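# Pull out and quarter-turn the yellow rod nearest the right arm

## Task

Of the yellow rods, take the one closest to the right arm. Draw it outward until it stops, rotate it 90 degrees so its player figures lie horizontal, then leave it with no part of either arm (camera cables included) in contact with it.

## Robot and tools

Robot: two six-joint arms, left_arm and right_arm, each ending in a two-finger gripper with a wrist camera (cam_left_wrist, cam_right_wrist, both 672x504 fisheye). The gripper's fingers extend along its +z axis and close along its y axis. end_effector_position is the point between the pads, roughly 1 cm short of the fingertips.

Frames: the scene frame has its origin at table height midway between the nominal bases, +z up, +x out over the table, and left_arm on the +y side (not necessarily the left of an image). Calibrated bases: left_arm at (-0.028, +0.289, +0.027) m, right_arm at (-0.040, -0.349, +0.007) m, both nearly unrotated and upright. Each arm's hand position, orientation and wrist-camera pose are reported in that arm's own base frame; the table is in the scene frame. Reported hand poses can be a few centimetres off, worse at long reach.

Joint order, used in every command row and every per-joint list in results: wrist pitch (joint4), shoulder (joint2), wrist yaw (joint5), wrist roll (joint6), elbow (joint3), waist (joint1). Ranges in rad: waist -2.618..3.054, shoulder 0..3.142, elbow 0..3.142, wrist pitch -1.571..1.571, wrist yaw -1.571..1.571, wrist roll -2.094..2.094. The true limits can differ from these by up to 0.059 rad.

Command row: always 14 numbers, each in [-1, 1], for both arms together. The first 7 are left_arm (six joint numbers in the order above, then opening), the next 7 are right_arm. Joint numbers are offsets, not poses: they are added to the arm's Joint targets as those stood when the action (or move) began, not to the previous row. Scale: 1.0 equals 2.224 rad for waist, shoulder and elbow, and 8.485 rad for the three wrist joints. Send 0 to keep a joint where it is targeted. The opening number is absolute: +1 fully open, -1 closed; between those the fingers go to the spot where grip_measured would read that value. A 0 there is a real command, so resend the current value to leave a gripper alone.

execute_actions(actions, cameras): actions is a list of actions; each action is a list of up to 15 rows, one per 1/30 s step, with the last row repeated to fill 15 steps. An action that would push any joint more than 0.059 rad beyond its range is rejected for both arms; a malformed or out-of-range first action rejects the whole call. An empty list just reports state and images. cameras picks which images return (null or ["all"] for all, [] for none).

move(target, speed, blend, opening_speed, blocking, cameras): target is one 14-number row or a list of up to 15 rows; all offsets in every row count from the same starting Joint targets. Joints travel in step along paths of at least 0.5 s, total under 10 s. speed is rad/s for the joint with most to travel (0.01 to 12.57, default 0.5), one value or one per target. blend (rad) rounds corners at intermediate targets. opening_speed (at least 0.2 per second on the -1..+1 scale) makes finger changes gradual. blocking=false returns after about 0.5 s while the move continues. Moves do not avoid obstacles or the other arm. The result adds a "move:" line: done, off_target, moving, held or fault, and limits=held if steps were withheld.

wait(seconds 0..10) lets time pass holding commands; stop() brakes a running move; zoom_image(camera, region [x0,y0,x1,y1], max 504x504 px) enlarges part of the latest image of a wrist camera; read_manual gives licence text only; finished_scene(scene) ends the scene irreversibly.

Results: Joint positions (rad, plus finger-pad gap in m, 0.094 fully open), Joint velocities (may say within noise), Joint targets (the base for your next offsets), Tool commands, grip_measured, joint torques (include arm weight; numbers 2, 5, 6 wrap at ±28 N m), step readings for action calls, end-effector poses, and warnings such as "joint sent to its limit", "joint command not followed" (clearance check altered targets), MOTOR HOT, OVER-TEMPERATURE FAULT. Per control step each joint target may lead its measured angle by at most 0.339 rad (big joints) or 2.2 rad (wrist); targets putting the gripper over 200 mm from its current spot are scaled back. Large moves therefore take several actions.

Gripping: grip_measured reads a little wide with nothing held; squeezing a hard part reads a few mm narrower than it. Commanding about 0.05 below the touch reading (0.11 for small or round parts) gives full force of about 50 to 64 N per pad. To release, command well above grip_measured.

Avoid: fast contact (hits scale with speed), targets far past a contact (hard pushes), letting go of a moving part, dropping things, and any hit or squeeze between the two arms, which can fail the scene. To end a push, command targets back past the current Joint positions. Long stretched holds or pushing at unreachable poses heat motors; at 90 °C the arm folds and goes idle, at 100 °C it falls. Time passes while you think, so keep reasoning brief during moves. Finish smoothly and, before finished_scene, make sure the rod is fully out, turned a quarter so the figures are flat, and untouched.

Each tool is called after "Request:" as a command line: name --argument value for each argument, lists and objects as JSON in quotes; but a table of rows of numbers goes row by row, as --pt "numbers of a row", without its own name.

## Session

Request:
execute_actions --actions '[]'

Scene clock: 0.00 s.
left_arm: end_effector_position=(+0.4127, +0.0165, +0.1264) grip_measured=+1.000 end_effector_quat_wxyz=(+0.618, -0.002, +0.786, +0.007) | right_arm: end_effector_position=(+0.3903, -0.0463, +0.1052) grip_measured=+1.000 end_effector_quat_wxyz=(+0.587, +0.098, +0.798, -0.097)
Joint names: [wrist pitch, shoulder, wrist yaw, wrist roll, elbow, waist]
Joint positions: left_arm=[0.901 1.55 0.039 0.018 0.411 0.054 0.094] | right_arm=[0.871 1.537 0.276 0.046 0.357 0.003 0.094]
Joint velocities: within noise
Joint torques (N m): no reading
Heat: left arm: 40 °C; right arm: 39 °C.
Joint targets: left_arm=[0.889 1.548 0.039 0.019 0.413 0.054] | right_arm=[0.861 1.534 0.277 0.048 0.360 0.003]
Tool commands: left_gripper/opening=+1.0 right_gripper/opening=+1.0
camera_calibration:
cam_left_wrist: T_world_to_cam=[[-0.0177666, -0.985889, 0.166453, -0.00796993], [-0.580802, -0.125334, -0.804339, 0.378982], [0.813851, -0.110967, -0.570379, -0.140833], [0, 0, 0, 1]] pos_world=[0.334589, 0.0240143, 0.225829]
cam_right_wrist: T_world_to_cam=[[-0.259, -0.939853, 0.222701, 0.0247898], [-0.669431, 0.00846419, -0.742826, 0.372487], [0.696262, -0.341475, -0.631359, -0.103415], [0, 0, 0, 1]] pos_world=[0.327779, -0.0151678, 0.20588]

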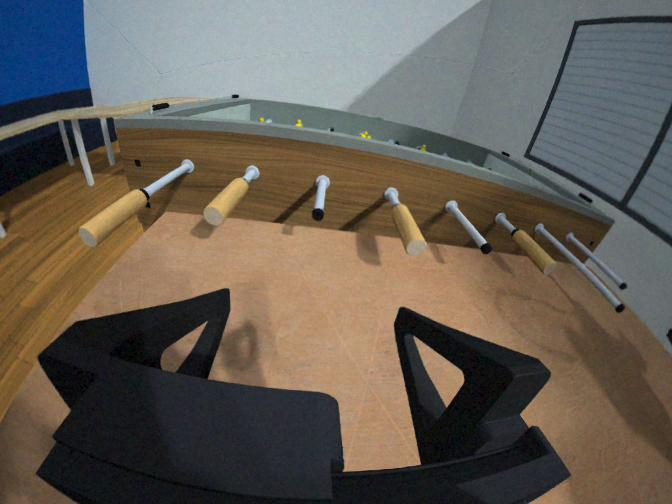

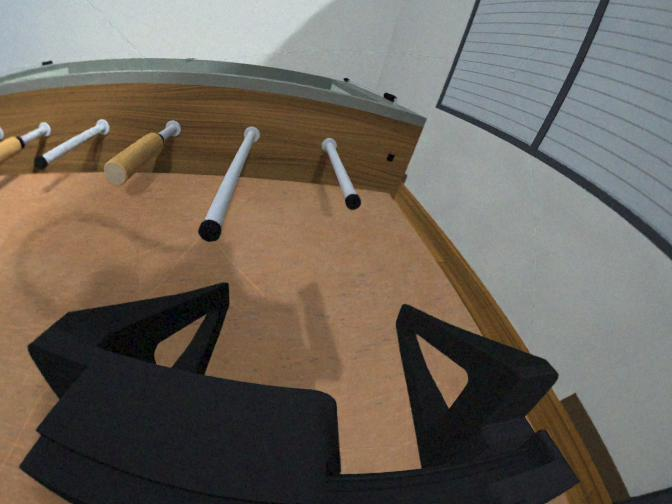

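Request:
move --target '[0,0,0,0,0,0,1,-0.0957,0.0004,0.0079,0.0176,0.2662,0.1758,1]' --speed 0.8 --cameras '["cam_right_wrist"]'

Request:
zoom_image --camera "cam_right_wrist" --region '[180, 80, 480, 305]'

Scene clock: 7.77 s.
left_arm: end_effector_position=(+0.4127, +0.0165, +0.1264) grip_measured=+1.000 end_effector_quat_wxyz=(+0.618, -0.002, +0.786, +0.007) | right_arm: end_effector_position=(+0.4381, +0.1183, +0.1677) grip_measured=+1.000 end_effector_quat_wxyz=(+0.504, -0.008, +0.864, -0.003)
Joint names: [wrist pitch, shoulder, wrist yaw, wrist roll, elbow, waist]
Joint positions: left_arm=[0.901 1.55 0.039 0.018 0.411 0.054 0.094] | right_arm=[0.059 1.537 0.337 0.183 0.93 0.392 0.094]
Joint torques (N m): left_arm=[1.86 -6.78 0 0.02 5.67 -0.06] | right_arm=[1.48 -6.24 0.24 0.17 8.58 0.25]
Heat: left arm: 40 °C; right arm: 39 °C.
Joint targets: left_arm=[0.889 1.548 0.039 0.019 0.413 0.054] | right_arm=[0.049 1.535 0.345 0.197 0.952 0.394]
move: done
camera_calibration:
cam_right_wrist: T_world_to_cam=[[0.0544141, -0.979751, 0.192684, 0.0503961], [-0.790886, -0.160086, -0.590654, 0.497103], [0.60954, -0.120251, -0.783582, -0.00358303], [0, 0, 0, 1]] pos_world=[0.392594, 0.128524, 0.281098]
Images, in order (width x height): cam_right_wrist 672x504.

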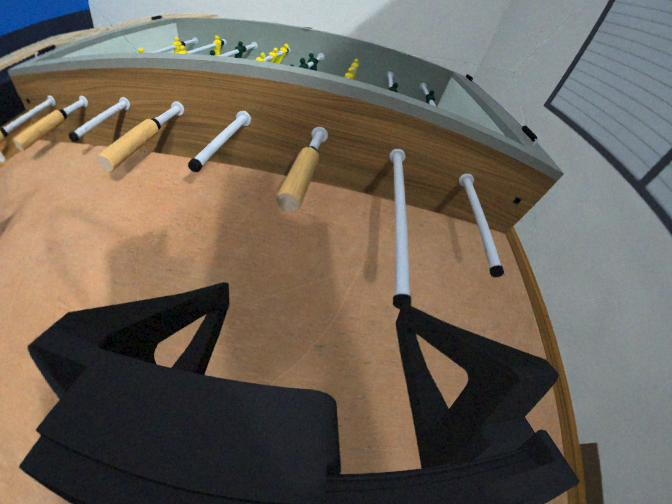

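Scaled by 1.680 from the camera's 672x504 image, which has a finer 960x720 frame.

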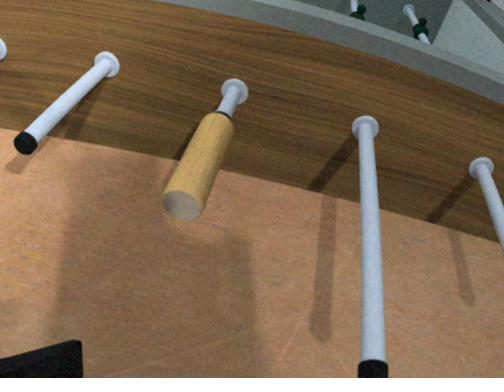

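Request:
move --target '[0,0,0,0,0,0,1,0.0886,0.3845,0.0115,-0.0232,0.2867,-0.0128,1]' --speed 0.9 --cameras '["cam_right_wrist"]'

Scene clock: 32.33 s.
left_arm: end_effector_position=(+0.4127, +0.0165, +0.1264) grip_measured=+1.000 end_effector_quat_wxyz=(+0.618, -0.002, +0.786, +0.007) | right_arm: end_effector_position=(+0.6362, +0.1690, +0.1597) grip_measured=+1.000 end_effector_quat_wxyz=(+0.700, +0.021, +0.714, -0.026)
Joint names: [wrist pitch, shoulder, wrist yaw, wrist roll, elbow, waist]
Joint positions: left_arm=[0.901 1.55 0.039 0.018 0.411 0.054 0.094] | right_arm=[0.791 2.376 0.44 0.002 1.564 0.374 0.094]
Joint torques (N m): left_arm=[1.85 -6.82 0 0.02 5.65 -0.06] | right_arm=[1.77 -11.37 0.07 -0.05 8.44 -0.69]
Heat: left arm: 40 °C; right arm: 40 °C.
Joint targets: left_arm=[0.889 1.548 0.039 0.019 0.413 0.054] | right_arm=[0.801 2.390 0.442 0.000 1.590 0.366]
move: done
camera_calibration:
cam_right_wrist: T_world_to_cam=[[-0.110825, -0.976246, 0.186178, 0.196378], [-0.425835, -0.122619, -0.896454, 0.467481], [0.897988, -0.178631, -0.40213, -0.359061], [0, 0, 0, 1]] pos_world=[0.543266, 0.184896, 0.238125]
Images, in order (width x height): cam_right_wrist 672x504.

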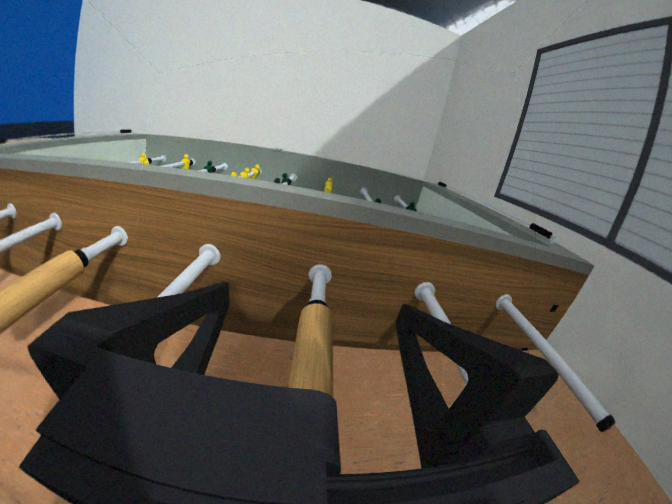

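Request:
move --target '[0,0,0,0,0,0,1,0.0256,0.096,0,0,-0.0018,0,1]' --speed 0.35 --cameras '["cam_right_wrist"]'

Scene clock: 40.53 s.
left_arm: end_effector_position=(+0.4127, +0.0165, +0.1264) grip_measured=+1.000 end_effector_quat_wxyz=(+0.618, -0.002, +0.786, +0.007) | right_arm: end_effector_position=(+0.6380, +0.1695, +0.0798) grip_measured=+1.000 end_effector_quat_wxyz=(+0.705, +0.024, +0.709, -0.024)
Joint names: [wrist pitch, shoulder, wrist yaw, wrist roll, elbow, waist]
Joint positions: left_arm=[0.901 1.55 0.039 0.018 0.411 0.054 0.094] | right_arm=[1.01 2.586 0.441 0.002 1.57 0.374 0.094]
Joint torques (N m): left_arm=[1.86 -6.79 -0.01 0.02 5.65 -0.08] | right_arm=[1.69 -11.49 0.05 -0.01 6.94 -0.69]
Heat: left arm: 40 °C; right arm: 42 °C.
Joint targets: left_arm=[0.889 1.548 0.039 0.019 0.413 0.054] | right_arm=[1.018 2.604 0.442 0.000 1.586 0.366]
move: done
camera_calibration:
cam_right_wrist: T_world_to_cam=[[-0.114299, -0.977161, 0.179145, 0.215015], [-0.412537, -0.117358, -0.903349, 0.387871], [0.903741, -0.177156, -0.389701, -0.397618], [0, 0, 0, 1]] pos_world=[0.543931, 0.185184, 0.156911]
Images, in order (width x height): cam_right_wrist 672x504.

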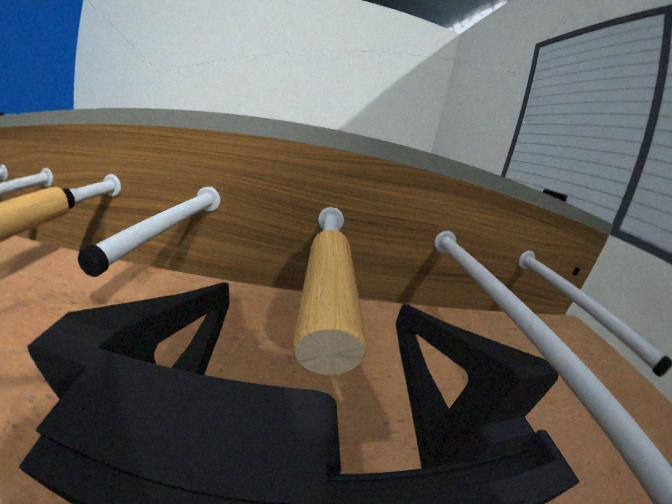

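Request:
move --pt "0 0 0 0 0 0 1 0.0005 0.004 -0.0012 0 0 -0.0054 1" --pt "0 0 0 0 0 0 1 0.0005 0.004 -0.0012 0 0 -0.0054 -0.5" --pt "0 0 0 0 0 0 1 0.0005 0.004 -0.0012 -0.1885 0 -0.0054 -0.5" --speed 0.8 --opening_speed 1

Request:
zoom_image --camera "cam_left_wrist" --region '[350, 100, 650, 325]'

Scene clock: 53.13 s.
left_arm: end_effector_position=(+0.4127, +0.0165, +0.1264) grip_measured=+1.000 end_effector_quat_wxyz=(+0.618, -0.002, +0.786, +0.007) | right_arm: end_effector_position=(+0.6400, +0.1633, +0.0779) grip_measured=-0.305 end_effector_quat_wxyz=(+0.479, -0.486, +0.514, -0.520)
Joint names: [wrist pitch, shoulder, wrist yaw, wrist roll, elbow, waist]
Joint positions: left_arm=[0.901 1.55 0.039 0.018 0.411 0.054 0.094] | right_arm=[1.024 2.594 0.43 -1.584 1.57 0.361 0.033]
Joint torques (N m): left_arm=[1.85 -6.79 -0.01 0.02 5.67 -0.05] | right_arm=[1.66 -11.44 0.06 -0.16 6.91 -0.64]
Heat: left arm: 40 °C; right arm: 42 °C.
Joint targets: left_arm=[0.889 1.548 0.039 0.019 0.413 0.054] | right_arm=[1.022 2.613 0.432 -1.599 1.586 0.354]
move: done
camera_calibration:
cam_left_wrist: T_world_to_cam=[[-0.0177666, -0.985889, 0.166453, -0.00796993], [-0.580802, -0.125334, -0.804339, 0.378982], [0.813851, -0.110967, -0.570379, -0.140833], [0, 0, 0, 1]] pos_world=[0.334589, 0.0240143, 0.225829]
cam_right_wrist: T_world_to_cam=[[-0.0355951, 0.194491, 0.980258, -0.0946439], [-0.460128, -0.873918, 0.156684, 0.457657], [0.887139, -0.445467, 0.120598, -0.386513], [0, 0, 0, 1]] pos_world=[0.550102, 0.246183, 0.0676806]

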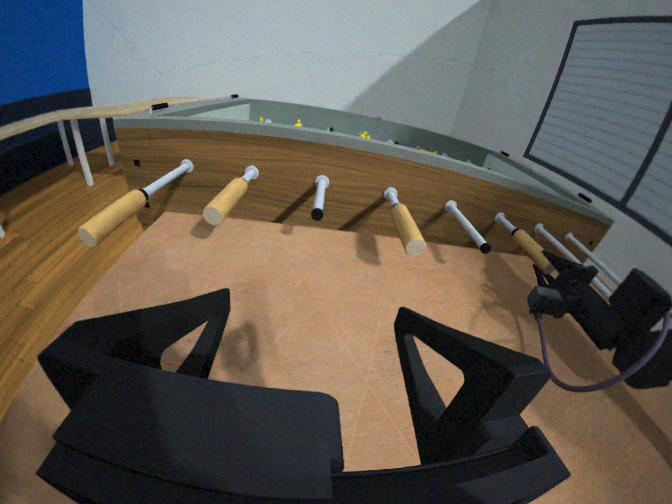

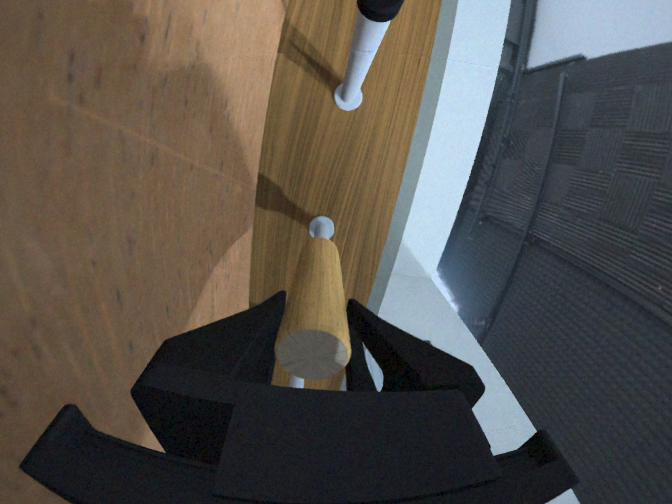

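Scaled by 1.680 from the camera's 672x504 image, which has a finer 960x720 frame.

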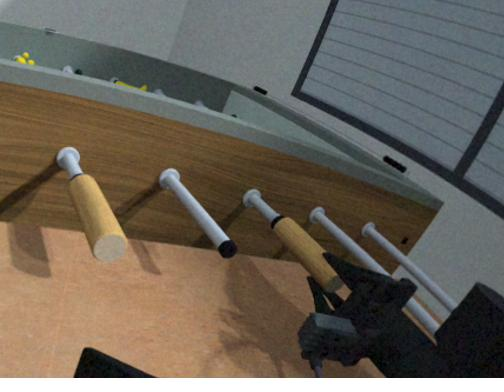

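Request:
move --pt "0 0 0 0 0 0 1 0 0 0 0 0 0 0.0" --pt "0 0 0 0 0 0 1 0 0 0.013 0 0 0.0495 0.0" --pt "0 0 0 0 0 0 1 -0.0256 -0.096 0.013 0 0 0.0495 0.0" --pt "0 0 0 0 0 0 1 -0.1437 -0.1579 -0.007 0.217 0.1248 0.0046 0.9" --speed '[0.4,0.4,0.5,1.0]' --opening_speed 0.8

Scene clock: 86.00 s.
left_arm: end_effector_position=(+0.4127, +0.0165, +0.1264) grip_measured=+1.000 end_effector_quat_wxyz=(+0.618, -0.002, +0.786, +0.007) | right_arm: end_effector_position=(+0.6099, +0.1678, +0.1229) grip_measured=+0.898 end_effector_quat_wxyz=(+0.471, +0.022, +0.881, -0.031)
Joint names: [wrist pitch, shoulder, wrist yaw, wrist roll, elbow, waist]
Joint positions: left_arm=[0.901 1.55 0.039 0.018 0.411 0.054 0.094] | right_arm=[-0.186 2.289 0.379 0.229 1.835 0.371 0.089]
Joint torques (N m): left_arm=[1.86 -6.8 -0.01 0.01 5.68 -0.01] | right_arm=[1.4 -14.68 0.11 0.15 9.22 -0.64]
Heat: left arm: 40 °C; right arm: 45 °C.
Joint targets: left_arm=[0.889 1.548 0.039 0.019 0.413 0.054] | right_arm=[-0.197 2.261 0.372 0.242 1.863 0.364]
move: done
camera_calibration:
cam_left_wrist: T_world_to_cam=[[-0.0177666, -0.985889, 0.166453, -0.00796993], [-0.580802, -0.125334, -0.804339, 0.378982], [0.813851, -0.110967, -0.570379, -0.140833], [0, 0, 0, 1]] pos_world=[0.334589, 0.0240143, 0.225829]
cam_right_wrist: T_world_to_cam=[[-0.00816466, -0.97807, 0.208117, 0.13426], [-0.843628, -0.105001, -0.526561, 0.629607], [0.536866, -0.179872, -0.82427, -0.0781443], [0, 0, 0, 1]] pos_world=[0.574203, 0.183369, 0.239172]

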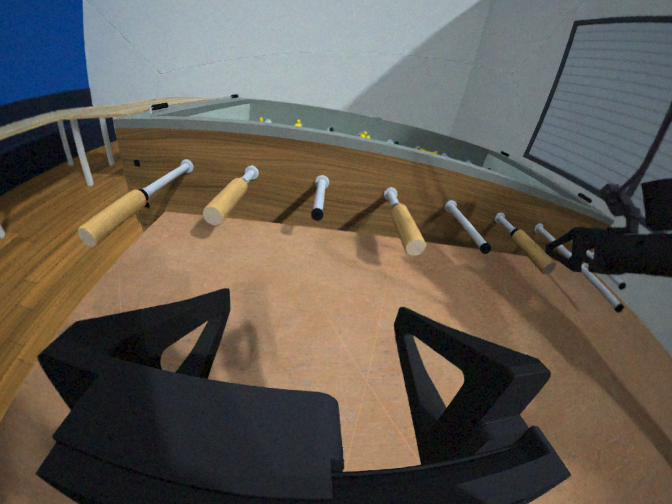

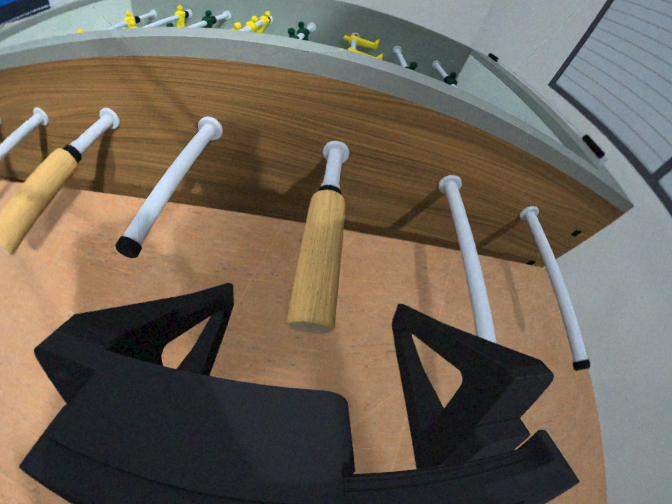

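Request:
move --target '[0,0,0,0,0,0,1,0.0123,0.1152,-0.0034,-0.0025,0.071,-0.0161,0.9]' --speed 0.3 --cameras '["cam_right_wrist"]'

Scene clock: 94.03 s.
left_arm: end_effector_position=(+0.4127, +0.0165, +0.1264) grip_measured=+1.000 end_effector_quat_wxyz=(+0.618, -0.002, +0.786, +0.007) | right_arm: end_effector_position=(+0.6521, +0.1635, +0.0765) grip_measured=+0.898 end_effector_quat_wxyz=(+0.482, +0.033, +0.875, -0.022)
Joint names: [wrist pitch, shoulder, wrist yaw, wrist roll, elbow, waist]
Joint positions: left_arm=[0.901 1.55 0.039 0.018 0.411 0.054 0.094] | right_arm=[-0.102 2.495 0.352 0.225 1.991 0.336 0.089]
Joint torques (N m): left_arm=[1.86 -6.76 0.01 0.01 5.67 -0.09] | right_arm=[1.62 -11.92 0.09 -0.04 9.31 -0.64]
Heat: left arm: 40 °C; right arm: 45 °C.
Joint targets: left_arm=[0.889 1.548 0.039 0.019 0.413 0.054] | right_arm=[-0.093 2.518 0.343 0.221 2.021 0.328]
move: done
camera_calibration:
cam_right_wrist: T_world_to_cam=[[-0.0243246, -0.982596, 0.184156, 0.153167], [-0.830323, -0.0827325, -0.551107, 0.629763], [0.556751, -0.166315, -0.81386, -0.155743], [0, 0, 0, 1]] pos_world=[0.613342, 0.1767, 0.192107]
Images, in order (width x height): cam_right_wrist 672x504.

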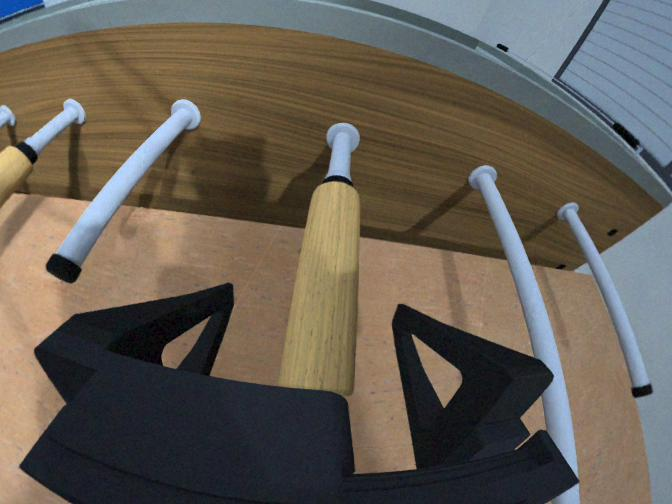

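Request:
move --pt "0 0 0 0 0 0 1 0 0 0 0 0 0 -0.5" --pt "0 0 0 0 0 0 1 0.015 -0.0746 0.004 0.0029 -0.1367 0.0181 -0.5" --pt "0 0 0 0 0 0 1 0.0289 -0.1538 0.0086 0.0063 -0.2732 0.0398 -0.5" --pt "0 0 0 0 0 0 1 0.0357 -0.2118 0.0143 0.0108 -0.3656 0.0663 -0.5" --pt "0 0 0 0 0 0 1 0.0415 -0.2729 0.0212 0.0165 -0.4582 0.099 -0.5" --speed 0.35 --blend 0.05 --opening_speed 1

Scene clock: 110.20 s.
left_arm: end_effector_position=(+0.4127, +0.0165, +0.1264) grip_measured=+1.000 end_effector_quat_wxyz=(+0.618, -0.002, +0.786, +0.007) | right_arm: end_effector_position=(+0.4826, +0.1782, +0.0736) grip_measured=-0.303 end_effector_quat_wxyz=(+0.503, +0.041, +0.863, -0.006)
Joint names: [wrist pitch, shoulder, wrist yaw, wrist roll, elbow, waist]
Joint positions: left_arm=[0.901 1.55 0.039 0.018 0.411 0.054 0.094] | right_arm=[0.33 1.978 0.494 0.347 1.051 0.517 0.033]
Joint torques (N m): left_arm=[1.85 -6.79 0 0 5.7 -0.1] | right_arm=[0.95 -14.6 0.53 0.16 2.33 2.82]
Heat: left arm: 40 °C; right arm: 46 °C.
Joint targets: left_arm=[0.889 1.548 0.039 0.019 0.413 0.054] | right_arm=[0.260 1.911 0.523 0.361 1.002 0.548]
move: off_target (right_arm); blend cut to 0 rad at target 1; right_arm: the wrist pitch is farthest, 0.071 rad from its target
camera_calibration:
cam_left_wrist: T_world_to_cam=[[-0.0177666, -0.985889, 0.166453, -0.00796993], [-0.580802, -0.125334, -0.804339, 0.378982], [0.813851, -0.110967, -0.570379, -0.140833], [0, 0, 0, 1]] pos_world=[0.334589, 0.0240143, 0.225829]
cam_right_wrist: T_world_to_cam=[[-0.0317138, -0.988354, 0.148831, 0.17112], [-0.802039, -0.0636919, -0.593865, 0.474705], [0.596429, -0.138202, -0.790679, -0.087258], [0, 0, 0, 1]] pos_world=[0.438202, 0.187303, 0.18745]

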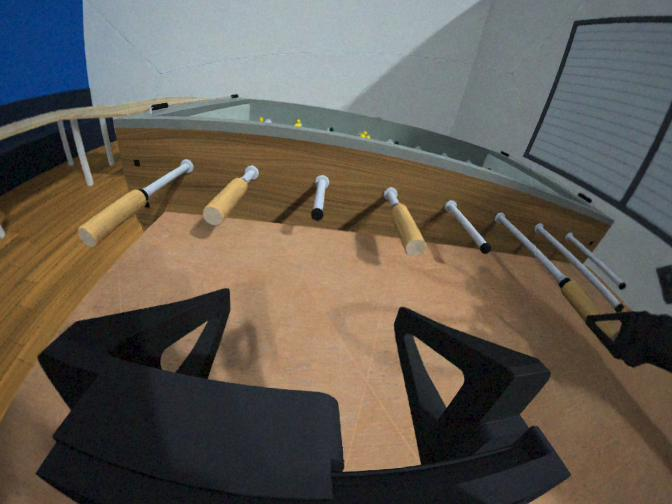

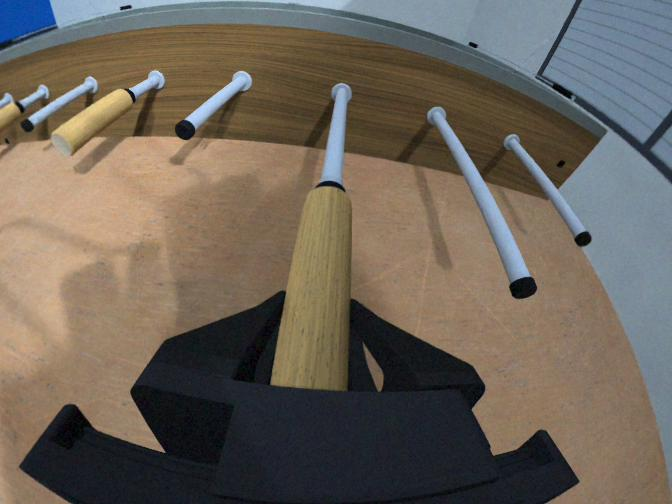

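Request:
move --target '[0,0,0,0,0,0,1,0.003,-0.037,0.004,0.003,-0.056,0.02,-0.5]' --speed 0.2 --cameras '[]'

Scene clock: 115.00 s.
left_arm: end_effector_position=(+0.4127, +0.0165, +0.1264) grip_measured=+1.000 end_effector_quat_wxyz=(+0.618, -0.002, +0.786, +0.007) | right_arm: end_effector_position=(+0.4785, +0.1756, +0.0757) grip_measured=-0.305 end_effector_quat_wxyz=(+0.523, +0.057, +0.850, +0.018)
Joint names: [wrist pitch, shoulder, wrist yaw, wrist roll, elbow, waist]
Joint positions: left_arm=[0.901 1.55 0.039 0.018 0.411 0.054 0.094] | right_arm=[0.448 1.963 0.481 0.368 0.98 0.512 0.033]
Joint torques (N m): left_arm=[1.85 -6.78 -0.01 0 5.65 -0.05] | right_arm=[0.16 -19.99 1.03 0.24 -1.76 7.24]
Heat: left arm: 39 °C; right arm: 47 °C.
Joint targets: left_arm=[0.889 1.548 0.039 0.019 0.413 0.054] | right_arm=[0.285 1.828 0.557 0.386 0.877 0.593]
move: off_target (right_arm); right_arm: the wrist pitch is farthest, 0.162 rad from its target
No camera images: "cameras" was empty.

Request:
move --pt "0 0 0 0 0 0 1 -0.0059 0.0683 -0.0079 -0.0058 0.1048 -0.0373 -0.5" --pt "0 0 0 0 0 0 1 -0.0059 0.0683 -0.0079 -0.0058 0.1048 -0.0373 0.4" --pt "0 0 0 0 0 0 1 -0.0354 -0.0441 -0.0079 -0.0058 0.1048 -0.0373 0.4" --speed 0.3 --opening_speed 1

Scene clock: 127.77 s.
left_arm: end_effector_position=(+0.4127, +0.0165, +0.1264) grip_measured=+1.000 end_effector_quat_wxyz=(+0.618, -0.002, +0.786, +0.007) | right_arm: end_effector_position=(+0.4547, +0.1605, +0.1340) grip_measured=+0.397 end_effector_quat_wxyz=(+0.475, +0.030, +0.879, -0.021)
Joint names: [wrist pitch, shoulder, wrist yaw, wrist roll, elbow, waist]
Joint positions: left_arm=[0.901 1.55 0.039 0.018 0.411 0.054 0.094] | right_arm=[-0.005 1.746 0.481 0.341 1.083 0.509 0.066]
Joint torques (N m): left_arm=[1.85 -6.78 -0.01 0.02 5.6 -0.02] | right_arm=[1.37 -8.98 0.33 -0.03 8.72 0.1]
Heat: left arm: 39 °C; right arm: 48 °C.
Joint targets: left_arm=[0.889 1.548 0.039 0.019 0.413 0.054] | right_arm=[-0.016 1.730 0.490 0.337 1.111 0.510]
move: done
camera_calibration:
cam_left_wrist: T_world_to_cam=[[-0.0177666, -0.985889, 0.166453, -0.00796993], [-0.580802, -0.125334, -0.804339, 0.378982], [0.813851, -0.110967, -0.570379, -0.140833], [0, 0, 0, 1]] pos_world=[0.334589, 0.0240143, 0.225829]
cam_right_wrist: T_world_to_cam=[[-0.014706, -0.982939, 0.183343, 0.130595], [-0.83873, -0.0876977, -0.53744, 0.500211], [0.544349, -0.161679, -0.823131, 0.00657959], [0, 0, 0, 1]] pos_world=[0.417881, 0.173298, 0.250305]

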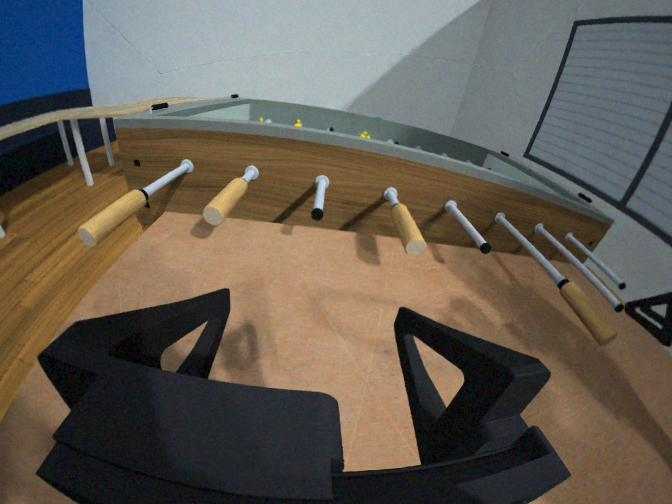

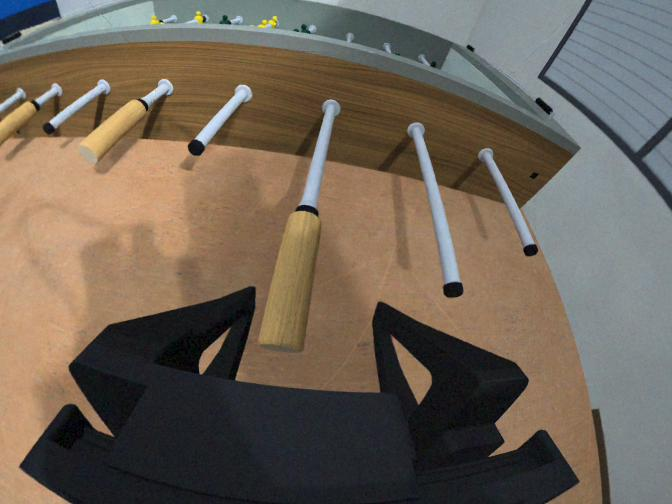

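Rod clear and extended.

Request:
finished_scene --scene 3

The scene is finished: the task was done.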